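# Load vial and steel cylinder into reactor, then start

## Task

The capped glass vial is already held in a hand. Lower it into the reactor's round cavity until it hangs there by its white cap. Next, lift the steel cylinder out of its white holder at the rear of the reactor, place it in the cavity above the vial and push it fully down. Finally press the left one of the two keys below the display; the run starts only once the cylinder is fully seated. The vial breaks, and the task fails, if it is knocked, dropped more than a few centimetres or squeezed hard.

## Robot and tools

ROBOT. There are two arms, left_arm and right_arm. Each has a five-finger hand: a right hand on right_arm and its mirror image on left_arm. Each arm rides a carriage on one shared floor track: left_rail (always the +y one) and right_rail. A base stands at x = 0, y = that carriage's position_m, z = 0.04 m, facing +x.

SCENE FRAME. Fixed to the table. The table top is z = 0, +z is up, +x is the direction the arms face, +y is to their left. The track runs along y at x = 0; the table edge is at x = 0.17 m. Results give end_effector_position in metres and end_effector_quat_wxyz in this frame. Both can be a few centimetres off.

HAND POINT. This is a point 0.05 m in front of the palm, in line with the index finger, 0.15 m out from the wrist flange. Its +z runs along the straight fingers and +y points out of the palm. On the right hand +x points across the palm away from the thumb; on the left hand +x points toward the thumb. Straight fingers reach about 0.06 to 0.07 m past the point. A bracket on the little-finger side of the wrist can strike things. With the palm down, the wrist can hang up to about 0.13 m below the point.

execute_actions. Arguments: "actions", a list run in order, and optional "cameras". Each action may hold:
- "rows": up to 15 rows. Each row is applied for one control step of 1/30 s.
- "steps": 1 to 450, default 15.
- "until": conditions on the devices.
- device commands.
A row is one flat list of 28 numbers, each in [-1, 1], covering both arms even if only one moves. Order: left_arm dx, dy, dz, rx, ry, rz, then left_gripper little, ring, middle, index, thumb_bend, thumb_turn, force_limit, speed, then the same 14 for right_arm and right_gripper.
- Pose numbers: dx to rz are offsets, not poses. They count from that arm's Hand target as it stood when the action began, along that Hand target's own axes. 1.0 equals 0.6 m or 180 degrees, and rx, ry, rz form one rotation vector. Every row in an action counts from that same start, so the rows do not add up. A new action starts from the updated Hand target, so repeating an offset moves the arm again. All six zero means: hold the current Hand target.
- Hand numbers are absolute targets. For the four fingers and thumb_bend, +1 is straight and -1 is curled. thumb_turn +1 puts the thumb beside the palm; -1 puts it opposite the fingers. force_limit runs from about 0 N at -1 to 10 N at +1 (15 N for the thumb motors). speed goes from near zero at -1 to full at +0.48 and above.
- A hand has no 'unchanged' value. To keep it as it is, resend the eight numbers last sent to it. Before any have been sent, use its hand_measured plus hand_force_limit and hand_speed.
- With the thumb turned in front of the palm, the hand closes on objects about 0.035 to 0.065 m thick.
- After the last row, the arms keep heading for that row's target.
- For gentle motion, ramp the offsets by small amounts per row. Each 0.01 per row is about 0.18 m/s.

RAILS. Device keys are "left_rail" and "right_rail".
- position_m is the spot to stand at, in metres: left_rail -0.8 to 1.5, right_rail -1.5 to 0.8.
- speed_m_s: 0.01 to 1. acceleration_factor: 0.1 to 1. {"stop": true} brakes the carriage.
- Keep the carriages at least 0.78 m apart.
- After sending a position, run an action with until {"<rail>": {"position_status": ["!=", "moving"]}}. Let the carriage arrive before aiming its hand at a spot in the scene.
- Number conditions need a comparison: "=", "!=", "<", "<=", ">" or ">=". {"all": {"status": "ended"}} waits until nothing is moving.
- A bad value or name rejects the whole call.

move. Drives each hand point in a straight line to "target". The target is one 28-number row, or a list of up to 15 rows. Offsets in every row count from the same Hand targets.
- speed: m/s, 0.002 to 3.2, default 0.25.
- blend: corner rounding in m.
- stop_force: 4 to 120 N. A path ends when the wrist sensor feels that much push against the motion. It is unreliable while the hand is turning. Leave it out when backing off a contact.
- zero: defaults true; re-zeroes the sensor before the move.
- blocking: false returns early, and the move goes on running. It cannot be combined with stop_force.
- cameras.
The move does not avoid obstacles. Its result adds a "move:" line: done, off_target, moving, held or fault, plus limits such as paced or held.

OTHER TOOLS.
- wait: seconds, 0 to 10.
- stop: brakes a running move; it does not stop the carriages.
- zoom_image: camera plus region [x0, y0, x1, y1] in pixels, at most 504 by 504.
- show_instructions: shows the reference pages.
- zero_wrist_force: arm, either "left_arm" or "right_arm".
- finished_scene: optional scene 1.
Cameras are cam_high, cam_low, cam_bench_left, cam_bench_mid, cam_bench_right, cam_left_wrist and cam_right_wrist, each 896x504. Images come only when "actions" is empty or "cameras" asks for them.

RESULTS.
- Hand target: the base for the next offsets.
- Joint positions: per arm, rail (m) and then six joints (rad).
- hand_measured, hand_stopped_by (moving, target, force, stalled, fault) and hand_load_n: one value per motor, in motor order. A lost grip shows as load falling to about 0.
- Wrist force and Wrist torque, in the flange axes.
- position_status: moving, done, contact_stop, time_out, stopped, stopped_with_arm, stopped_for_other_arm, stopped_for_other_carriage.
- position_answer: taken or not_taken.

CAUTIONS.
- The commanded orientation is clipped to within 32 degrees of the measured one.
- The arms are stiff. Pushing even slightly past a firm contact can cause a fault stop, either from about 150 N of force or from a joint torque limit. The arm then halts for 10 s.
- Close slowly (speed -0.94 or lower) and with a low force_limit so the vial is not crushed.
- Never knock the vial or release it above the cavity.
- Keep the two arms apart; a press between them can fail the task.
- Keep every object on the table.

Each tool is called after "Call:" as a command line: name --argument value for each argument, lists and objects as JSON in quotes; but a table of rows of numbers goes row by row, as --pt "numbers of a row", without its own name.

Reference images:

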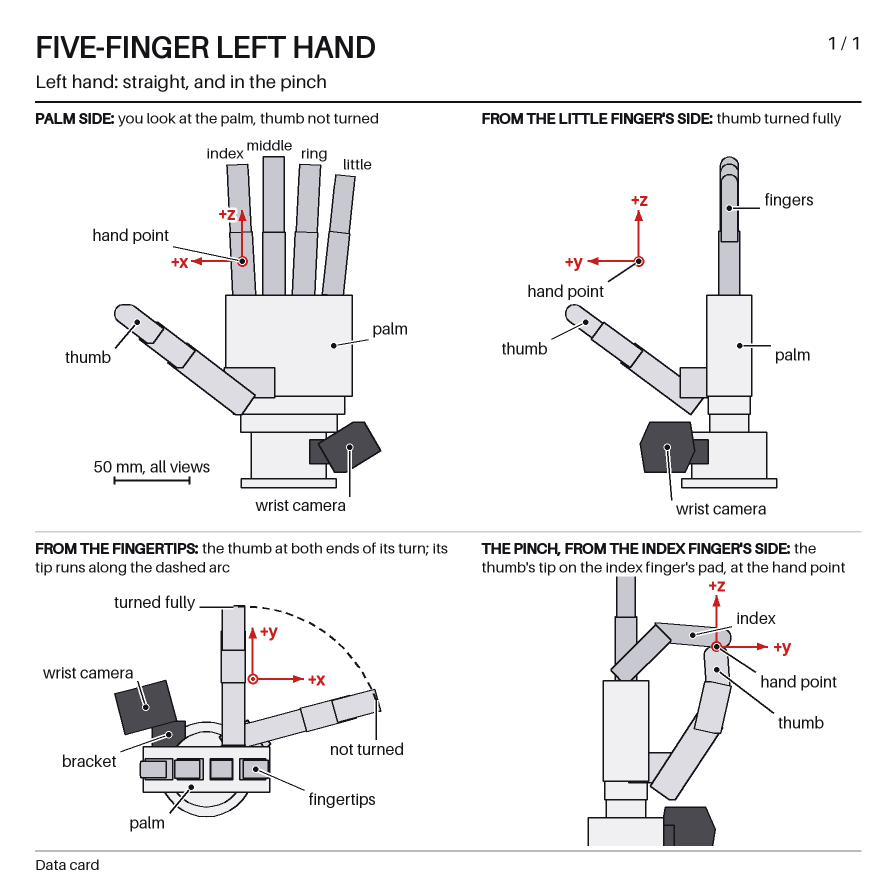

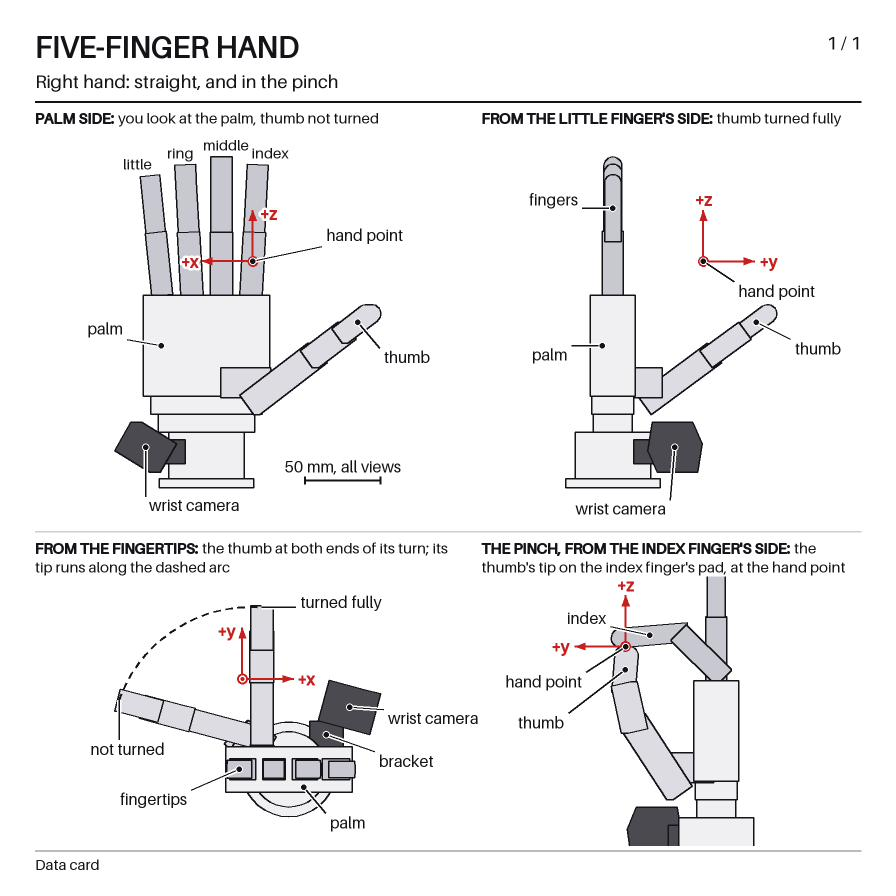

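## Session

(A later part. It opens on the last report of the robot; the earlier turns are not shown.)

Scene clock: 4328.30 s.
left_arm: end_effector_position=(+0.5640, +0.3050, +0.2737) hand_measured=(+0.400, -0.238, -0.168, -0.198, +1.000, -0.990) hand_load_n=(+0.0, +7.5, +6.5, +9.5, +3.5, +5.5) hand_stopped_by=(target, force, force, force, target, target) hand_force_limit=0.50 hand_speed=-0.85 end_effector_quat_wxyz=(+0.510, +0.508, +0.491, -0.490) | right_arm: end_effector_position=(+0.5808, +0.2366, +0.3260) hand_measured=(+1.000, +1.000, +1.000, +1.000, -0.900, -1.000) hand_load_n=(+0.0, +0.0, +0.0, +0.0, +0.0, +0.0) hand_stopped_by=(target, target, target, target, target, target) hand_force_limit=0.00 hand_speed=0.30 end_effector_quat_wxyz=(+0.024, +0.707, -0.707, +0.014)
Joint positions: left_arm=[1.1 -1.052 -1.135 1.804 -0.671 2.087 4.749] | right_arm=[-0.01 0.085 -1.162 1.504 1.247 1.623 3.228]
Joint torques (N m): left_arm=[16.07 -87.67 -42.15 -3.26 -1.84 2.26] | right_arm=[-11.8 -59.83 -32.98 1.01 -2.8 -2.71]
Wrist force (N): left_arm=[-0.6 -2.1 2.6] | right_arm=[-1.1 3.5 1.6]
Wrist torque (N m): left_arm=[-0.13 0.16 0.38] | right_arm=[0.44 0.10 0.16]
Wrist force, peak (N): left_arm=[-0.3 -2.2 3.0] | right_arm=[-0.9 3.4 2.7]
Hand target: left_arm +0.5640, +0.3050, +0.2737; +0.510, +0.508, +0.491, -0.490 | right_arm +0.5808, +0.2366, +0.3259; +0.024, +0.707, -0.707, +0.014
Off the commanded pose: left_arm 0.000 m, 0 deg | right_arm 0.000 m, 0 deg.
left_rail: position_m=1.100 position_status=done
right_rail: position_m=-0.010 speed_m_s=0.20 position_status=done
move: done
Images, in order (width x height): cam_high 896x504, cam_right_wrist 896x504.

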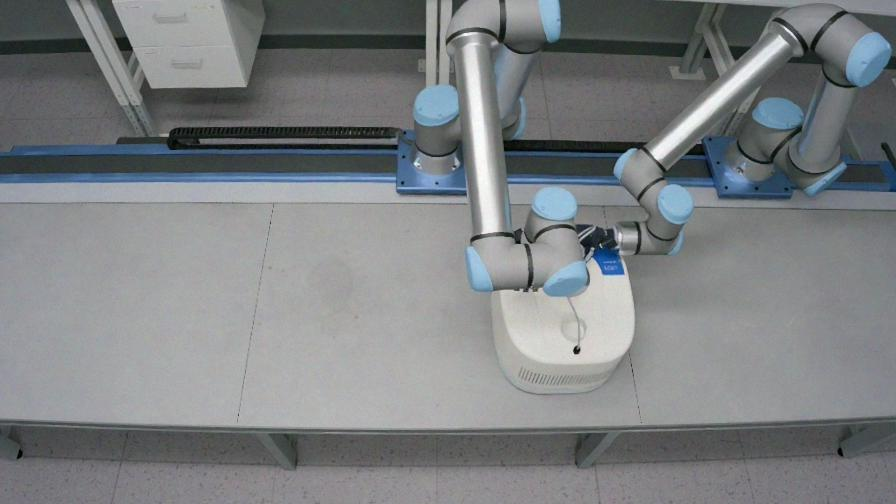

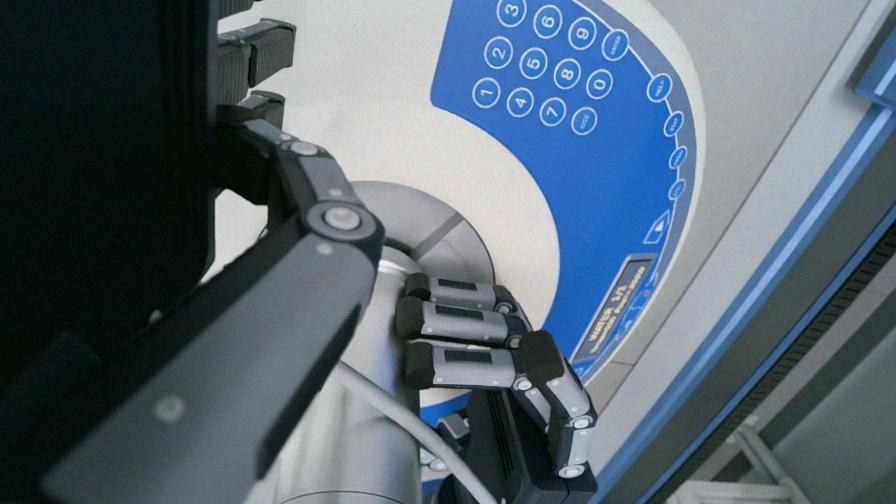

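Call:
move --pt "0 0 0 0 0 0 0.4 -0.36 -0.5 -0.45 1 -0.99 0.5 -0.85 0.0333 0 0 0 0 0 1 1 1 1 -0.9 -1 0.0 0.3" --pt "0 0 0 0 0 0 0.4 -0.36 -0.5 -0.45 1 -0.99 0.5 -0.85 0.0333 0 0 0 0 0 1 1 1 1 -0.9 0.99 0.0 0.3" --speed 0.1 --cameras '["cam_right_wrist"]'

Call:
zoom_image --camera "cam_right_wrist" --region '[290, 180, 470, 340]'

Scene clock: 4337.10 s.
left_arm: end_effector_position=(+0.5640, +0.3050, +0.2737) hand_measured=(+0.400, -0.238, -0.168, -0.198, +1.000, -0.990) hand_load_n=(+0.0, +7.5, +6.5, +9.5, +3.5, +5.5) hand_stopped_by=(target, force, force, force, target, target) hand_force_limit=0.50 hand_speed=-0.85 end_effector_quat_wxyz=(+0.510, +0.508, +0.491, -0.490) | right_arm: end_effector_position=(+0.5808, +0.2167, +0.3269) hand_measured=(+1.000, +1.000, +1.000, +1.000, -0.900, +0.990) hand_load_n=(+0.0, +0.0, +0.0, +0.0, +0.0, +0.0) hand_stopped_by=(target, target, target, target, target, target) hand_force_limit=0.00 hand_speed=0.30 end_effector_quat_wxyz=(+0.024, +0.707, -0.707, +0.014)
Joint positions: left_arm=[1.1 -1.052 -1.135 1.804 -0.671 2.087 4.749] | right_arm=[-0.01 0.055 -1.173 1.518 1.243 1.623 3.198]
Joint torques (N m): left_arm=[14.63 -86.83 -41.83 -5.07 -2.02 2.39] | right_arm=[-10.79 -82.47 -33.51 1.66 2.47 -4.21]
Wrist force (N): left_arm=[-0.4 -2.2 2.7] | right_arm=[-0.8 3.2 1.8]
Wrist torque (N m): left_arm=[-0.14 0.15 0.38] | right_arm=[0.39 0.04 0.17]
Wrist force, peak (N): left_arm=[-0.5 -2.2 2.9] | right_arm=[-0.8 3.8 1.8]
Hand target: left_arm +0.5640, +0.3050, +0.2737; +0.510, +0.508, +0.491, -0.490 | right_arm +0.5808, +0.2167, +0.3269; +0.024, +0.707, -0.707, +0.014
Off the commanded pose: left_arm 0.000 m, 0 deg | right_arm 0.000 m, 0 deg.
left_rail: position_m=1.100 position_status=done
right_rail: position_m=-0.010 speed_m_s=0.20 position_status=done
move: done
Images, in order (width x height): cam_right_wrist 896x504.

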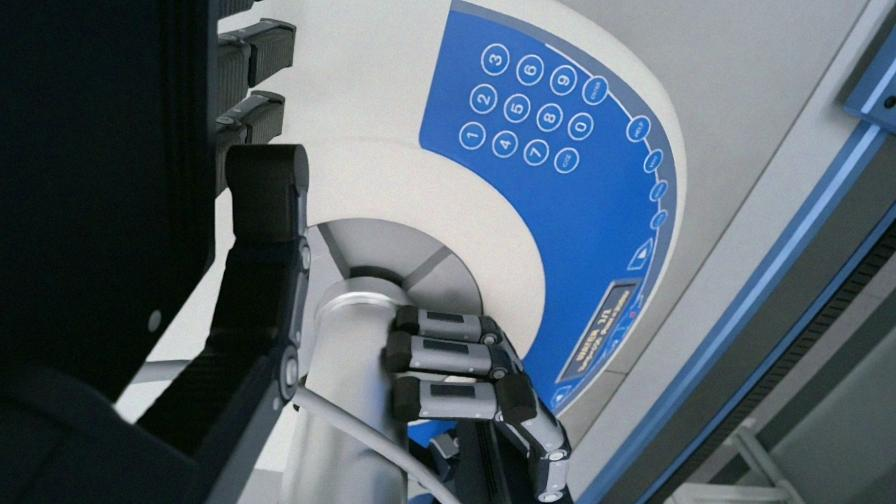

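Scaled by 2.800 from the camera's 896x504 image, which has a finer 1280x720 frame.

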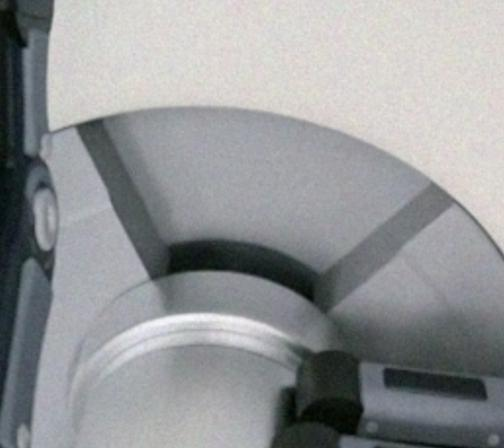

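Call:
zoom_image --camera "cam_right_wrist" --region '[305, 250, 425, 340]'

Scaled by 4.200 from the camera's 896x504 image, which has a finer 1280x720 frame.

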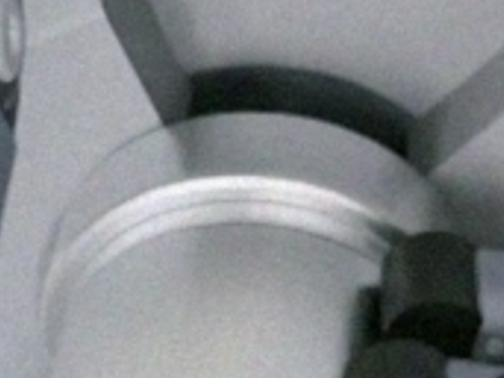

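Call:
move --target '[-0.0040,-0.0033,0.0,0,0,0,0.4,-0.36,-0.5,-0.45,1,-0.99,0.5,-0.85,0,0,0,0,0,0,1,1,1,1,-0.9,0.99,0.0,0.3]' --speed 0.02

Call:
move --target '[0.010,-0.0004,0,0,0,0,0.4,-0.36,-0.5,-0.45,1,-0.99,0.5,-0.85,0,0,0,0,0,0,1,1,1,1,-0.9,0.99,0.0,0.3]' --speed 0.01 --stop_force 5 --cameras '["cam_left_wrist","cam_right_wrist"]'

Call:
zoom_image --camera "cam_right_wrist" --region '[305, 250, 425, 340]'

Call:
zoom_image --camera "cam_left_wrist" --region '[440, 260, 580, 400]'

Scene clock: 4415.90 s.
left_arm: end_effector_position=(+0.5620, +0.3050, +0.2759) hand_measured=(+0.400, -0.238, -0.168, -0.198, +1.000, -0.990) hand_load_n=(+0.0, +6.5, +6.0, +10.0, +3.5, +8.5) hand_stopped_by=(target, force, force, force, target, target) hand_force_limit=0.50 hand_speed=-0.85 end_effector_quat_wxyz=(+0.510, +0.508, +0.491, -0.490) | right_arm: end_effector_position=(+0.5808, +0.2167, +0.3269) hand_measured=(+1.000, +1.000, +1.000, +1.000, -0.900, +0.990) hand_load_n=(+0.0, +0.0, +0.0, +0.0, +0.0, +0.0) hand_stopped_by=(target, target, target, target, target, target) hand_force_limit=0.00 hand_speed=0.30 end_effector_quat_wxyz=(+0.024, +0.707, -0.707, +0.014)
Joint positions: left_arm=[1.1 -1.054 -1.139 1.805 -0.668 2.085 4.749] | right_arm=[-0.01 0.055 -1.173 1.518 1.243 1.623 3.198]
Joint torques (N m): left_arm=[-19.48 -97.63 -32.56 -0.64 -1.23 2.51] | right_arm=[-12.05 -80.12 -35.49 2.36 -1.11 -4]
Wrist force (N): left_arm=[6.2 0.1 1.3] | right_arm=[-0.7 3.2 1.7]
Wrist torque (N m): left_arm=[-0.11 0.04 0.11] | right_arm=[0.39 0.04 0.18]
Wrist force, peak (N): left_arm=[6.7 0.3 1.5] | right_arm=[-0.9 3.6 2.0]
Hand target: left_arm +0.5619, +0.3050, +0.2760; +0.510, +0.508, +0.491, -0.490 | right_arm +0.5808, +0.2167, +0.3269; +0.024, +0.707, -0.707, +0.014
Off the commanded pose: left_arm 0.000 m, 0 deg | right_arm 0.000 m, 0 deg.
left_rail: position_m=1.100 position_status=done
right_rail: position_m=-0.010 speed_m_s=0.20 position_status=done
move: done

Scene clock: 4417.43 s.
left_arm: end_effector_position=(+0.5619, +0.3050, +0.2739) hand_measured=(+0.400, -0.238, -0.168, -0.198, +1.000, -0.990) hand_load_n=(+0.0, +7.0, +6.5, +9.5, +3.5, +7.0) hand_stopped_by=(target, force, force, force, target, target) hand_force_limit=0.50 hand_speed=-0.85 end_effector_quat_wxyz=(+0.510, +0.508, +0.491, -0.490) | right_arm: end_effector_position=(+0.5808, +0.2167, +0.3269) hand_measured=(+1.000, +1.000, +1.000, +1.000, -0.900, +0.990) hand_load_n=(+0.0, +0.0, +0.0, +0.0, +0.0, +0.0) hand_stopped_by=(target, target, target, target, target, target) hand_force_limit=0.00 hand_speed=0.30 end_effector_quat_wxyz=(+0.024, +0.707, -0.707, +0.014)
Joint positions: left_arm=[1.1 -1.054 -1.137 1.807 -0.672 2.085 4.749] | right_arm=[-0.01 0.055 -1.173 1.518 1.243 1.623 3.198]
Joint torques (N m): left_arm=[-16.64 -90.64 -42.39 0.22 1.64 2.84] | right_arm=[-11.73 -79.13 -36.38 2.62 -2.07 -4.06]
Wrist force (N): left_arm=[1.7 2.7 2.1] | right_arm=[-1.1 3.3 1.8]
Wrist torque (N m): left_arm=[-0.06 0.14 0.15] | right_arm=[0.40 0.09 0.15]
Wrist force, peak (N): left_arm=[6.4 0.5 1.9] | right_arm=[-0.9 3.8 1.7]
Hand target: left_arm +0.5619, +0.3050, +0.2739; +0.510, +0.508, +0.491, -0.490 (not the last commanded pose) | right_arm +0.5808, +0.2167, +0.3269; +0.024, +0.707, -0.707, +0.014
Off the commanded pose: left_arm 0.004 m, 0 deg | right_arm 0.000 m, 0 deg.
left_rail: position_m=1.100 position_status=done
right_rail: position_m=-0.010 speed_m_s=0.20 position_status=done
move: contact (left_arm)
Images, in order (width x height): cam_left_wrist 896x504, cam_right_wrist 896x504.

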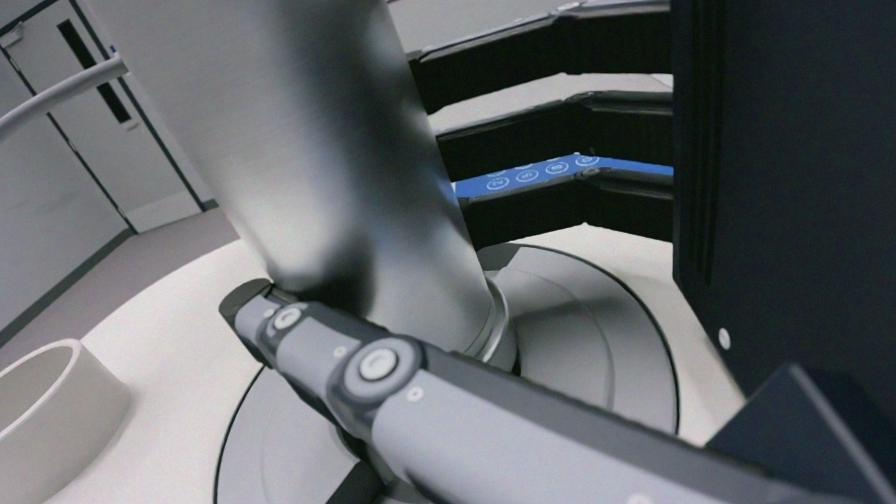

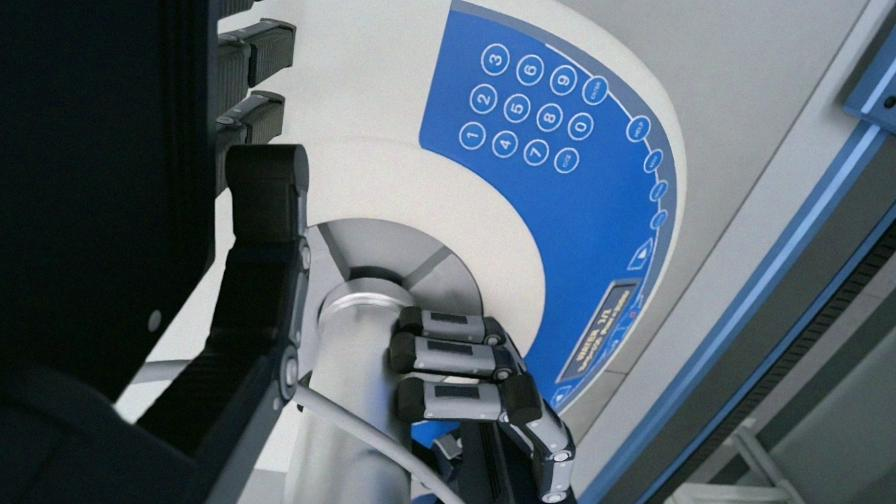

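Scaled by 4.200 from the camera's 896x504 image, which has a finer 1280x720 frame.

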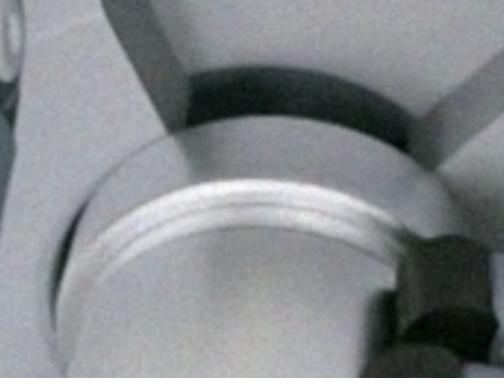

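Scaled by 3.600 from the camera's 896x504 image, which has a finer 1280x720 frame.

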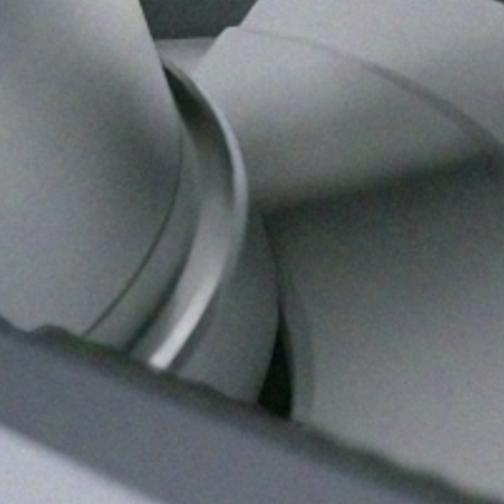

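Call:
move --target '[-0.0030,0.0004,-0.0043,0,0,0,0.4,-0.36,-0.5,-0.45,1,-0.99,0.5,-0.85,0,0,0,0,0,0,1,1,1,1,-0.9,0.99,0.0,0.3]' --speed 0.02 --cameras '["cam_left_wrist","cam_right_wrist"]'

Call:
zoom_image --camera "cam_right_wrist" --region '[305, 250, 425, 340]'

Call:
zoom_image --camera "cam_left_wrist" --region '[440, 260, 580, 400]'

Scene clock: 4434.23 s.
left_arm: end_effector_position=(+0.5621, +0.3075, +0.2756) hand_measured=(+0.400, -0.238, -0.168, -0.198, +1.000, -0.990) hand_load_n=(+0.0, +6.5, +6.5, +10.0, +3.5, +8.5) hand_stopped_by=(target, force, force, force, target, target) hand_force_limit=0.50 hand_speed=-0.85 end_effector_quat_wxyz=(+0.510, +0.508, +0.491, -0.490) | right_arm: end_effector_position=(+0.5808, +0.2167, +0.3269) hand_measured=(+1.000, +1.000, +1.000, +1.000, -0.900, +0.990) hand_load_n=(+0.0, +0.0, +0.0, +0.0, +0.0, +0.0) hand_stopped_by=(target, target, target, target, target, target) hand_force_limit=0.00 hand_speed=0.30 end_effector_quat_wxyz=(+0.024, +0.707, -0.707, +0.014)
Joint positions: left_arm=[1.1 -1.052 -1.141 1.809 -0.67 2.087 4.749] | right_arm=[-0.01 0.055 -1.173 1.518 1.243 1.623 3.198]
Joint torques (N m): left_arm=[18.44 -97.28 -32.98 -1.9 2.11 2.24] | right_arm=[-10.71 -77.2 -38.53 3.15 -2.16 -3.77]
Wrist force (N): left_arm=[6.0 0.3 1.5] | right_arm=[-0.9 3.6 1.9]
Wrist torque (N m): left_arm=[-0.09 0.08 0.10] | right_arm=[0.44 0.06 0.17]
Wrist force, peak (N): left_arm=[6.6 0.1 1.3] | right_arm=[-1.1 3.7 1.8]
Hand target: left_arm +0.5621, +0.3076, +0.2757; +0.510, +0.508, +0.491, -0.490 | right_arm +0.5808, +0.2167, +0.3269; +0.024, +0.707, -0.707, +0.014
Off the commanded pose: left_arm 0.000 m, 0 deg | right_arm 0.000 m, 0 deg.
left_rail: position_m=1.100 position_status=done
right_rail: position_m=-0.010 speed_m_s=0.20 position_status=done
move: done
Images, in order (width x height): cam_left_wrist 896x504, cam_right_wrist 896x504.

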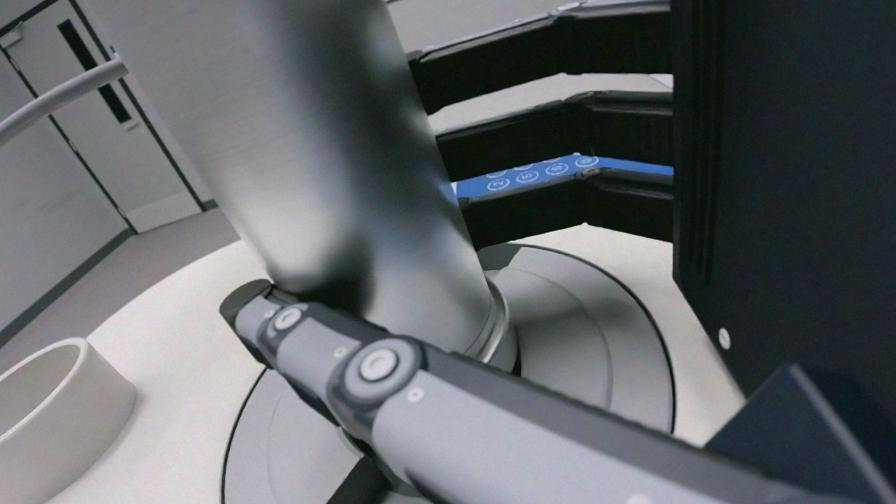

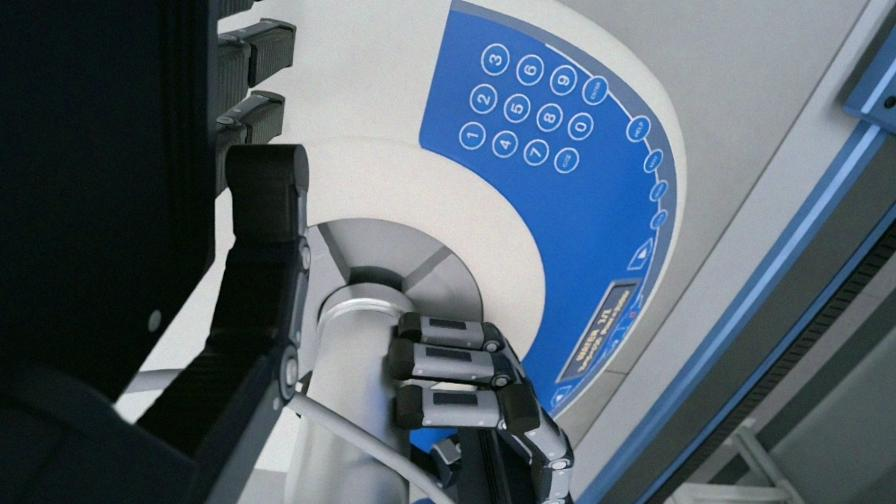

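Scaled by 4.200 from the camera's 896x504 image, which has a finer 1280x720 frame.

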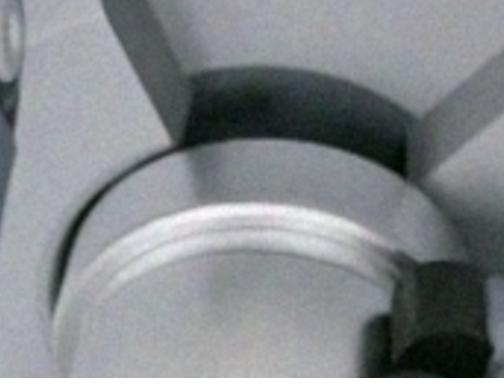

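Scaled by 3.600 from the camera's 896x504 image, which has a finer 1280x720 frame.

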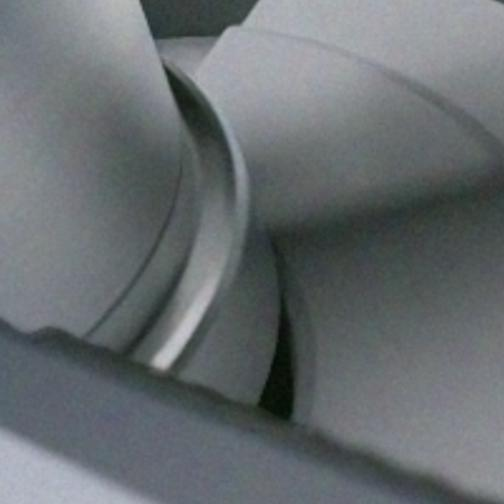

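Call:
move --target '[0.0,0.0003,-0.0018,0,0,0,0.4,-0.36,-0.5,-0.45,1,-0.99,0.5,-0.85,0,0,0,0,0,0,1,1,1,1,-0.9,0.99,0.0,0.3]' --speed 0.02

Call:
move --target '[0.012,-0.0004,0,0,0,0,0.4,-0.36,-0.5,-0.45,1,-0.99,0.5,-0.85,0,0,0,0,0,0,1,1,1,1,-0.9,0.99,0.0,0.3]' --speed 0.01 --stop_force 5 --cameras '["cam_left_wrist","cam_right_wrist"]'

Call:
zoom_image --camera "cam_right_wrist" --region '[305, 250, 425, 340]'

Call:
zoom_image --camera "cam_left_wrist" --region '[440, 260, 580, 400]'

Scene clock: 4444.70 s.
left_arm: end_effector_position=(+0.5622, +0.3086, +0.2757) hand_measured=(+0.400, -0.238, -0.168, -0.198, +1.000, -0.990) hand_load_n=(+0.0, +6.5, +6.0, +10.0, +3.5, +9.0) hand_stopped_by=(target, force, force, force, target, target) hand_force_limit=0.50 hand_speed=-0.85 end_effector_quat_wxyz=(+0.510, +0.508, +0.491, -0.490) | right_arm: end_effector_position=(+0.5808, +0.2167, +0.3269) hand_measured=(+1.000, +1.000, +1.000, +1.000, -0.900, +0.990) hand_load_n=(+0.0, +0.0, +0.0, +0.0, +0.0, +0.0) hand_stopped_by=(target, target, target, target, target, target) hand_force_limit=0.00 hand_speed=0.30 end_effector_quat_wxyz=(+0.024, +0.707, -0.707, +0.014)
Joint positions: left_arm=[1.1 -1.051 -1.142 1.811 -0.671 2.088 4.749] | right_arm=[-0.01 0.055 -1.173 1.518 1.243 1.623 3.198]
Joint torques (N m): left_arm=[16.24 -95.52 -32.03 -7.43 2.29 -1.84] | right_arm=[-11.27 -70.5 -44.46 4.93 -2.13 -3.77]
Wrist force (N): left_arm=[6.2 0.1 1.5] | right_arm=[-0.7 3.4 1.5]
Wrist torque (N m): left_arm=[-0.12 0.07 0.11] | right_arm=[0.42 0.05 0.17]
Wrist force, peak (N): left_arm=[6.9 0.4 1.5] | right_arm=[-0.8 3.8 1.9]
Hand target: left_arm +0.5623, +0.3086, +0.2757; +0.510, +0.508, +0.491, -0.490 | right_arm +0.5808, +0.2167, +0.3269; +0.024, +0.707, -0.707, +0.014
Off the commanded pose: left_arm 0.000 m, 0 deg | right_arm 0.000 m, 0 deg.
left_rail: position_m=1.100 position_status=done
right_rail: position_m=-0.010 speed_m_s=0.20 position_status=done
move: done

Scene clock: 4446.17 s.
left_arm: end_effector_position=(+0.5623, +0.3086, +0.2736) hand_measured=(+0.400, -0.238, -0.168, -0.198, +1.000, -0.990) hand_load_n=(+0.0, +6.5, +6.5, +9.5, +3.5, +7.0) hand_stopped_by=(target, force, force, force, target, target) hand_force_limit=0.50 hand_speed=-0.85 end_effector_quat_wxyz=(+0.510, +0.508, +0.491, -0.490) | right_arm: end_effector_position=(+0.5808, +0.2167, +0.3269) hand_measured=(+1.000, +1.000, +1.000, +1.000, -0.900, +0.990) hand_load_n=(+0.0, +0.0, +0.0, +0.0, +0.0, +0.0) hand_stopped_by=(target, target, target, target, target, target) hand_force_limit=0.00 hand_speed=0.30 end_effector_quat_wxyz=(+0.024, +0.707, -0.707, +0.014)
Joint positions: left_arm=[1.1 -1.051 -1.14 1.812 -0.674 2.088 4.749] | right_arm=[-0.01 0.055 -1.173 1.518 1.243 1.623 3.198]
Joint torques (N m): left_arm=[11.57 -88.8 -41.85 0.56 2.17 -1.41] | right_arm=[-11.07 -68.56 -44.43 5.1 -2.06 -3.83]
Wrist force (N): left_arm=[1.3 3.1 2.3] | right_arm=[-0.7 3.6 1.7]
Wrist torque (N m): left_arm=[-0.03 0.13 0.14] | right_arm=[0.46 0.04 0.19]
Wrist force, peak (N): left_arm=[6.5 0.1 1.6] | right_arm=[-0.9 3.7 1.7]
Hand target: left_arm +0.5623, +0.3086, +0.2736; +0.510, +0.508, +0.491, -0.490 (not the last commanded pose) | right_arm +0.5808, +0.2167, +0.3269; +0.024, +0.707, -0.707, +0.014
Off the commanded pose: left_arm 0.005 m, 0 deg | right_arm 0.000 m, 0 deg.
left_rail: position_m=1.100 position_status=done
right_rail: position_m=-0.010 speed_m_s=0.20 position_status=done
move: contact (left_arm)
Images, in order (width x height): cam_left_wrist 896x504, cam_right_wrist 896x504.

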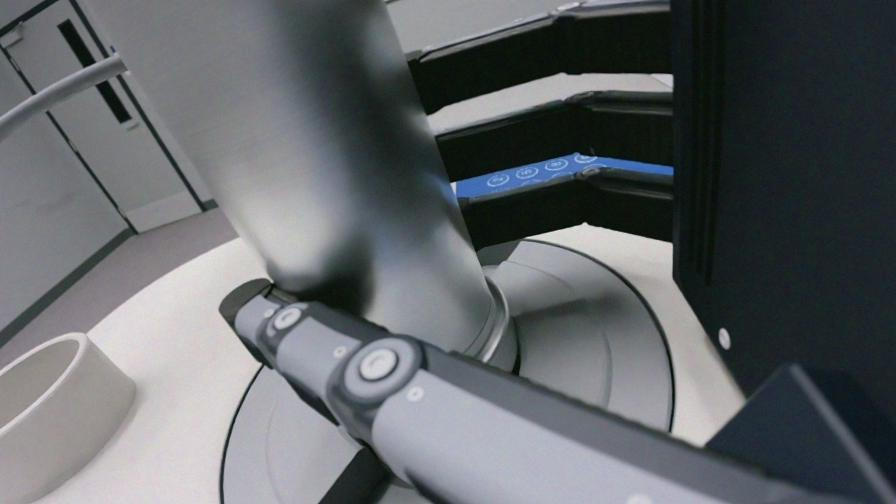

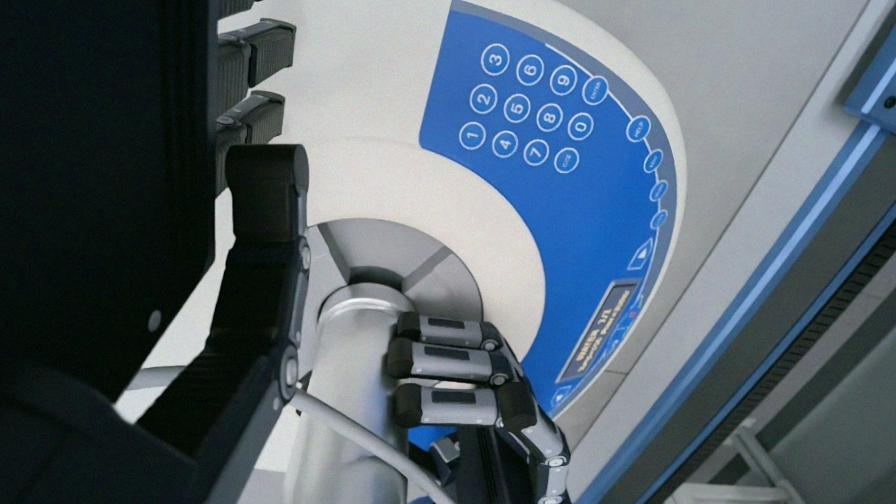

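Scaled by 4.200 from the camera's 896x504 image, which has a finer 1280x720 frame.

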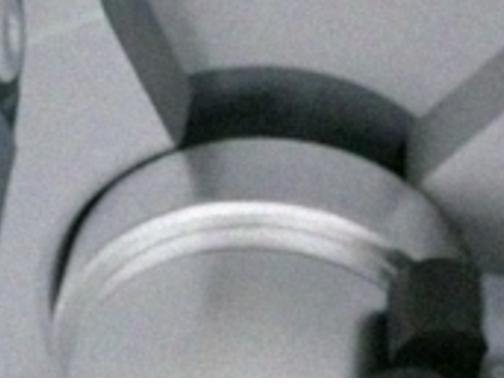

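Scaled by 3.600 from the camera's 896x504 image, which has a finer 1280x720 frame.

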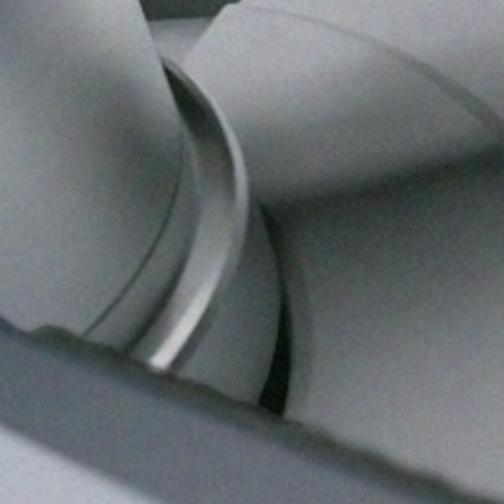

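Call:
move --pt "0 0 0 0 0 0 0.4 -0.36 -0.5 -0.45 1 -0.99 0.5 -0.85 0.0193 0.005 -0.358 0 0 0 1 1 1 1 -0.9 0.99 0.0 0.3" --pt "0 0 0 0 0 0 0.4 -0.36 -0.5 -0.45 1 -0.99 0.5 -0.85 -0.2076 0.0780 -0.3691 0 0 0 1 1 1 1 -0.9 0.99 0.0 0.3" --pt "0 0 0 0 0 0 0.4 -0.36 -0.5 -0.45 1 -0.99 0.5 -0.85 -0.2157 0.0760 -0.2195 0 0 0 1 1 1 1 -0.9 0.99 0.0 0.3" --speed 0.2 --blend '[0.02,0.02,0]' --cameras '["cam_right_wrist","cam_left_wrist"]'

Call:
zoom_image --camera "cam_right_wrist" --region '[200, 0, 420, 160]'

Scene clock: 4488.43 s.
left_arm: end_effector_position=(+0.5623, +0.3086, +0.2736) hand_measured=(+0.400, -0.238, -0.168, -0.198, +1.000, -0.990) hand_load_n=(+0.0, +8.5, +6.5, +9.5, +3.5, +4.0) hand_stopped_by=(target, force, force, force, target, target) hand_force_limit=0.50 hand_speed=-0.85 end_effector_quat_wxyz=(+0.510, +0.508, +0.491, -0.490) | right_arm: end_effector_position=(+0.5370, +0.3530, +0.4523) hand_measured=(+1.000, +1.000, +1.000, +1.000, -0.900, +0.990) hand_load_n=(+0.0, +0.0, +1.0, +0.0, +0.5, +0.0) hand_stopped_by=(target, target, target, target, target, target) hand_force_limit=0.00 hand_speed=0.30 end_effector_quat_wxyz=(+0.024, +0.707, -0.707, +0.014)
Joint positions: left_arm=[1.1 -1.051 -1.14 1.812 -0.674 2.088 4.749] | right_arm=[-0.01 0.269 -1.196 1.326 1.468 1.618 3.412]
Joint torques (N m): left_arm=[-13.43 -82.09 -41.23 -3.57 -2.94 -1.31] | right_arm=[7.3 -58.09 -30.99 3.47 -3.16 4.19]
Wrist force (N): left_arm=[-0.9 -6.9 1.0] | right_arm=[-0.4 -1.8 -1.1]
Wrist torque (N m): left_arm=[-0.27 0.15 0.58] | right_arm=[0.88 0.13 -0.09]
Wrist force, peak (N): left_arm=[-1.0 -7.3 1.4] | right_arm=[-0.9 3.5 3.2]
Hand target: left_arm +0.5623, +0.3086, +0.2736; +0.510, +0.508, +0.491, -0.490 | right_arm +0.5370, +0.3530, +0.4522; +0.024, +0.707, -0.707, +0.014
Off the commanded pose: left_arm 0.000 m, 0 deg | right_arm 0.000 m, 0 deg.
left_rail: position_m=1.100 position_status=done
right_rail: position_m=-0.010 speed_m_s=0.20 position_status=done
move: done
Images, in order (width x height): cam_left_wrist 896x504, cam_right_wrist 896x504.

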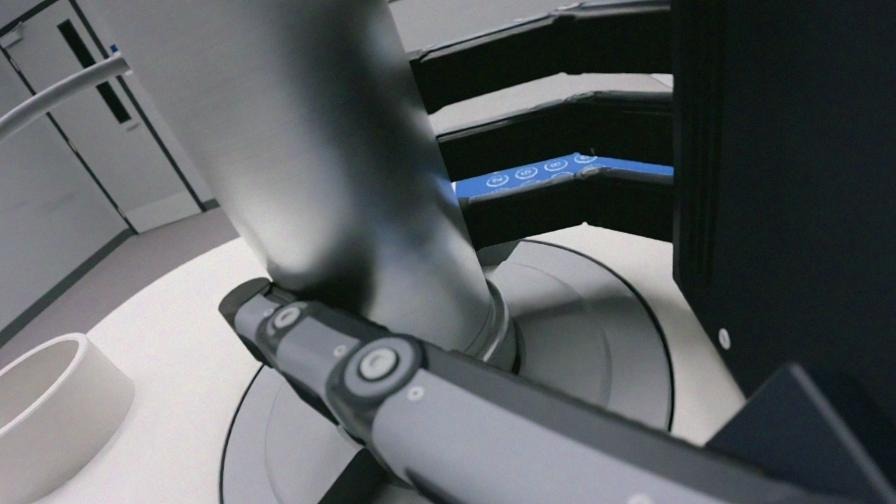

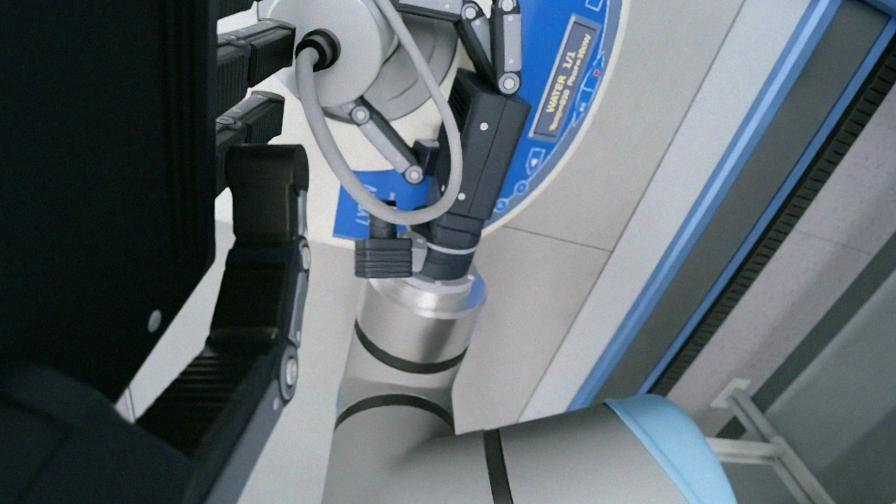

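Scaled by 2.291 from the camera's 896x504 image, which has a finer 1280x720 frame.

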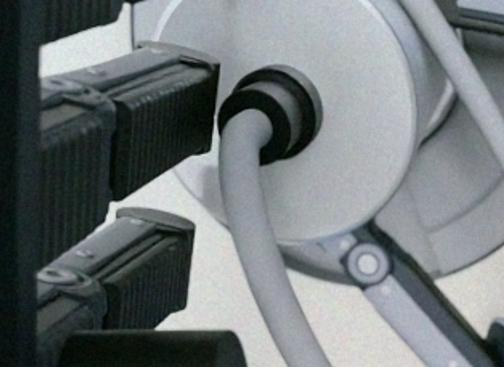

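Call:
execute_actions --actions '[]' --cameras '["cam_left_wrist","cam_right_wrist"]'

Scene clock: 4513.73 s.
left_arm: end_effector_position=(+0.5623, +0.3086, +0.2736) hand_measured=(+0.400, -0.238, -0.168, -0.198, +1.000, -0.990) hand_load_n=(+0.0, +8.5, +6.5, +9.0, +3.5, +4.5) hand_stopped_by=(target, force, force, force, target, target) hand_force_limit=0.50 hand_speed=-0.85 end_effector_quat_wxyz=(+0.510, +0.508, +0.491, -0.490) | right_arm: end_effector_position=(+0.5370, +0.3530, +0.4522) hand_measured=(+1.000, +1.000, +1.000, +1.000, -0.900, +0.990) hand_load_n=(+0.0, +0.0, +1.0, +0.0, +0.0, +0.0) hand_stopped_by=(target, target, target, target, target, target) hand_force_limit=0.00 hand_speed=0.30 end_effector_quat_wxyz=(+0.024, +0.707, -0.707, +0.014)
Joint positions: left_arm=[1.1 -1.051 -1.14 1.812 -0.674 2.088 4.749] | right_arm=[-0.01 0.269 -1.196 1.326 1.468 1.618 3.412]
Joint velocities: within noise
Joint torques (N m): left_arm=[-11.82 -63.17 -41.96 -5.14 -3.14 -1.83] | right_arm=[7.19 -58.02 -30.96 3.07 -3.05 4.13]
Wrist force (N): left_arm=[-0.7 -7.3 1.3] | right_arm=[-0.4 -2.1 -1.0]
Wrist torque (N m): left_arm=[-0.28 0.14 0.59] | right_arm=[0.87 0.11 -0.10]
Wrist force, peak (N): left_arm=[-0.8 -7.7 1.0] | right_arm=[-0.7 -2.1 -1.5]
Hand target: left_arm +0.5623, +0.3086, +0.2736; +0.510, +0.508, +0.491, -0.490 | right_arm +0.5370, +0.3530, +0.4522; +0.024, +0.707, -0.707, +0.014
Off the commanded pose: left_arm 0.000 m, 0 deg | right_arm 0.000 m, 0 deg.
left_rail: position_m=1.100 position_status=done
right_rail: position_m=-0.010 speed_m_s=0.20 position_status=done
Images, in order (width x height): cam_left_wrist 896x504, cam_right_wrist 896x504.

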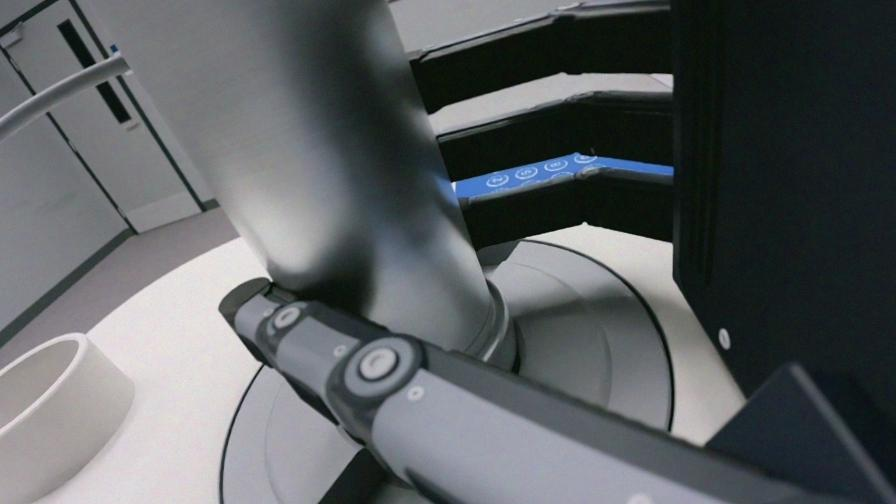

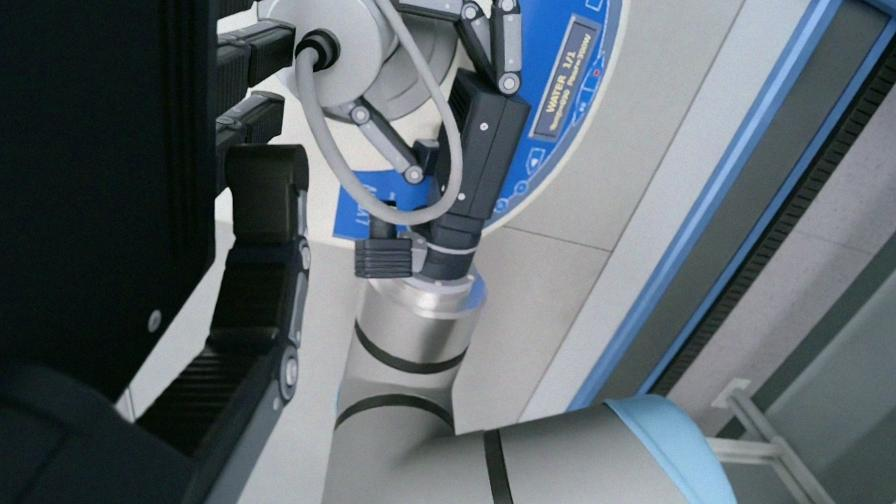

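Call:
move --target '[0,0,0,0,0,0,0.4,-0.36,-0.5,-0.45,1,-0.99,0.5,-0.85,0.0005,-0.0065,-0.0101,0,0,0,1,1,1,1,-0.9,0.99,0.0,0.3]' --speed 0.03 --cameras '["cam_left_wrist","cam_right_wrist"]'

Call:
zoom_image --camera "cam_right_wrist" --region '[200, 0, 420, 160]'

Call:
zoom_image --camera "cam_left_wrist" --region '[440, 260, 580, 400]'

Scene clock: 4522.57 s.
left_arm: end_effector_position=(+0.5623, +0.3086, +0.2736) hand_measured=(+0.400, -0.238, -0.168, -0.198, +1.000, -0.990) hand_load_n=(+0.0, +7.0, +6.5, +9.0, +3.5, +7.0) hand_stopped_by=(target, force, force, force, target, target) hand_force_limit=0.50 hand_speed=-0.85 end_effector_quat_wxyz=(+0.510, +0.508, +0.491, -0.490) | right_arm: end_effector_position=(+0.5410, +0.3530, +0.4581) hand_measured=(+1.000, +1.000, +1.000, +1.000, -0.900, +0.990) hand_load_n=(+0.0, +0.0, +0.5, +0.0, +0.0, +0.0) hand_stopped_by=(target, target, target, target, target, target) hand_force_limit=0.00 hand_speed=0.30 end_effector_quat_wxyz=(+0.024, +0.707, -0.707, +0.014)
Joint positions: left_arm=[1.1 -1.051 -1.14 1.812 -0.674 2.088 4.749] | right_arm=[-0.01 0.268 -1.191 1.309 1.48 1.618 3.41]
Joint torques (N m): left_arm=[-13.44 -66.37 -41.71 -5.79 1.54 -1.61] | right_arm=[-11.97 -58.66 -48.85 7.33 -0.29 -4.06]
Wrist force (N): left_arm=[0.6 2.7 2.2] | right_arm=[-0.8 3.5 1.4]
Wrist torque (N m): left_arm=[-0.05 0.14 0.13] | right_arm=[0.42 0.08 0.18]
Wrist force, peak (N): left_arm=[-0.6 -7.7 0.8] | right_arm=[-0.6 3.7 2.0]
Hand target: left_arm +0.5623, +0.3086, +0.2736; +0.510, +0.508, +0.491, -0.490 | right_arm +0.5410, +0.3530, +0.4582; +0.024, +0.707, -0.707, +0.014
Off the commanded pose: left_arm 0.000 m, 0 deg | right_arm 0.000 m, 0 deg.
left_rail: position_m=1.100 position_status=done
right_rail: position_m=-0.010 speed_m_s=0.20 position_status=done
move: done
Images, in order (width x height): cam_left_wrist 896x504, cam_right_wrist 896x504.

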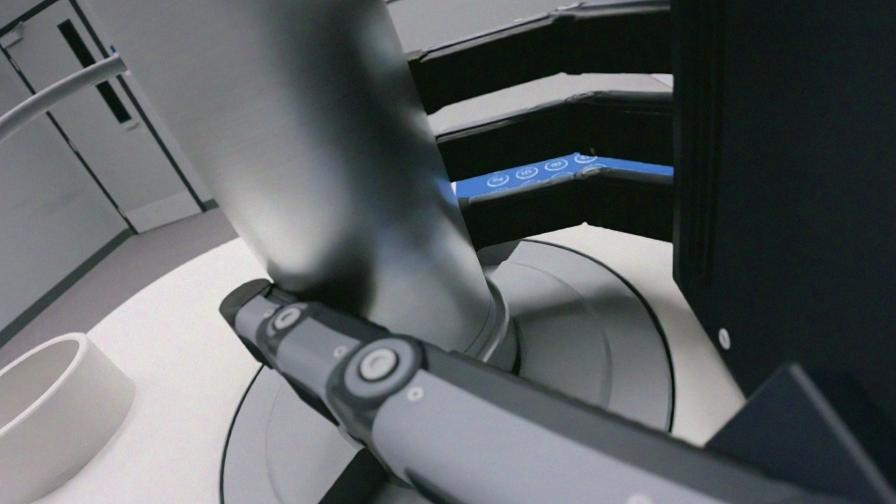

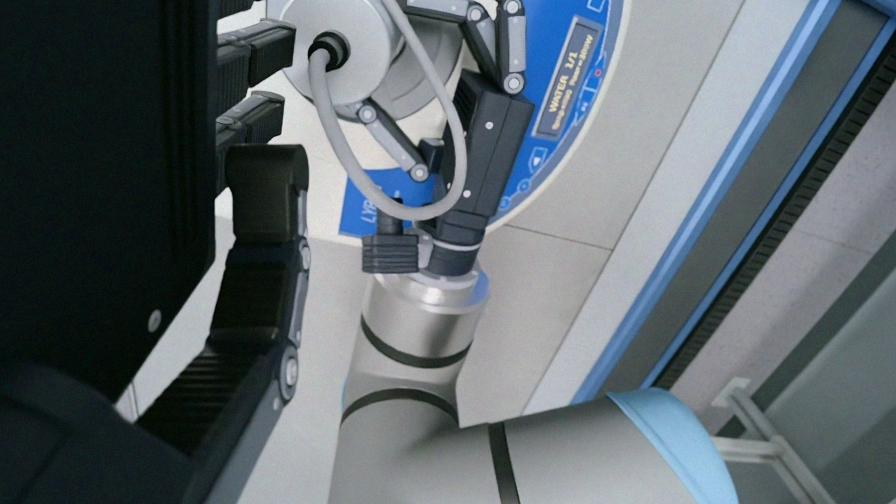

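Scaled by 2.291 from the camera's 896x504 image, which has a finer 1280x720 frame.

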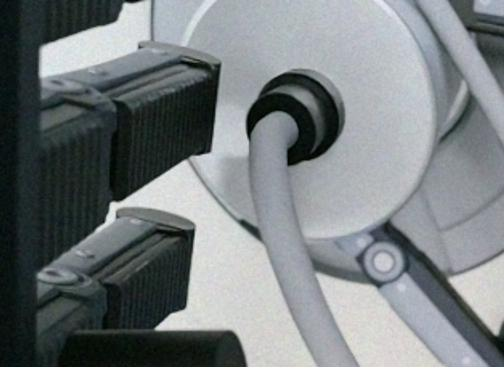

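Scaled by 3.600 from the camera's 896x504 image, which has a finer 1280x720 frame.

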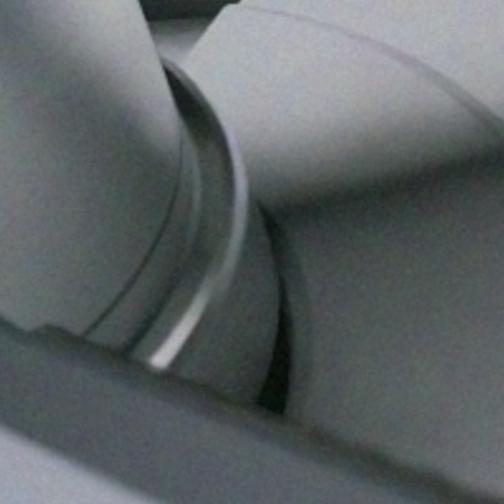

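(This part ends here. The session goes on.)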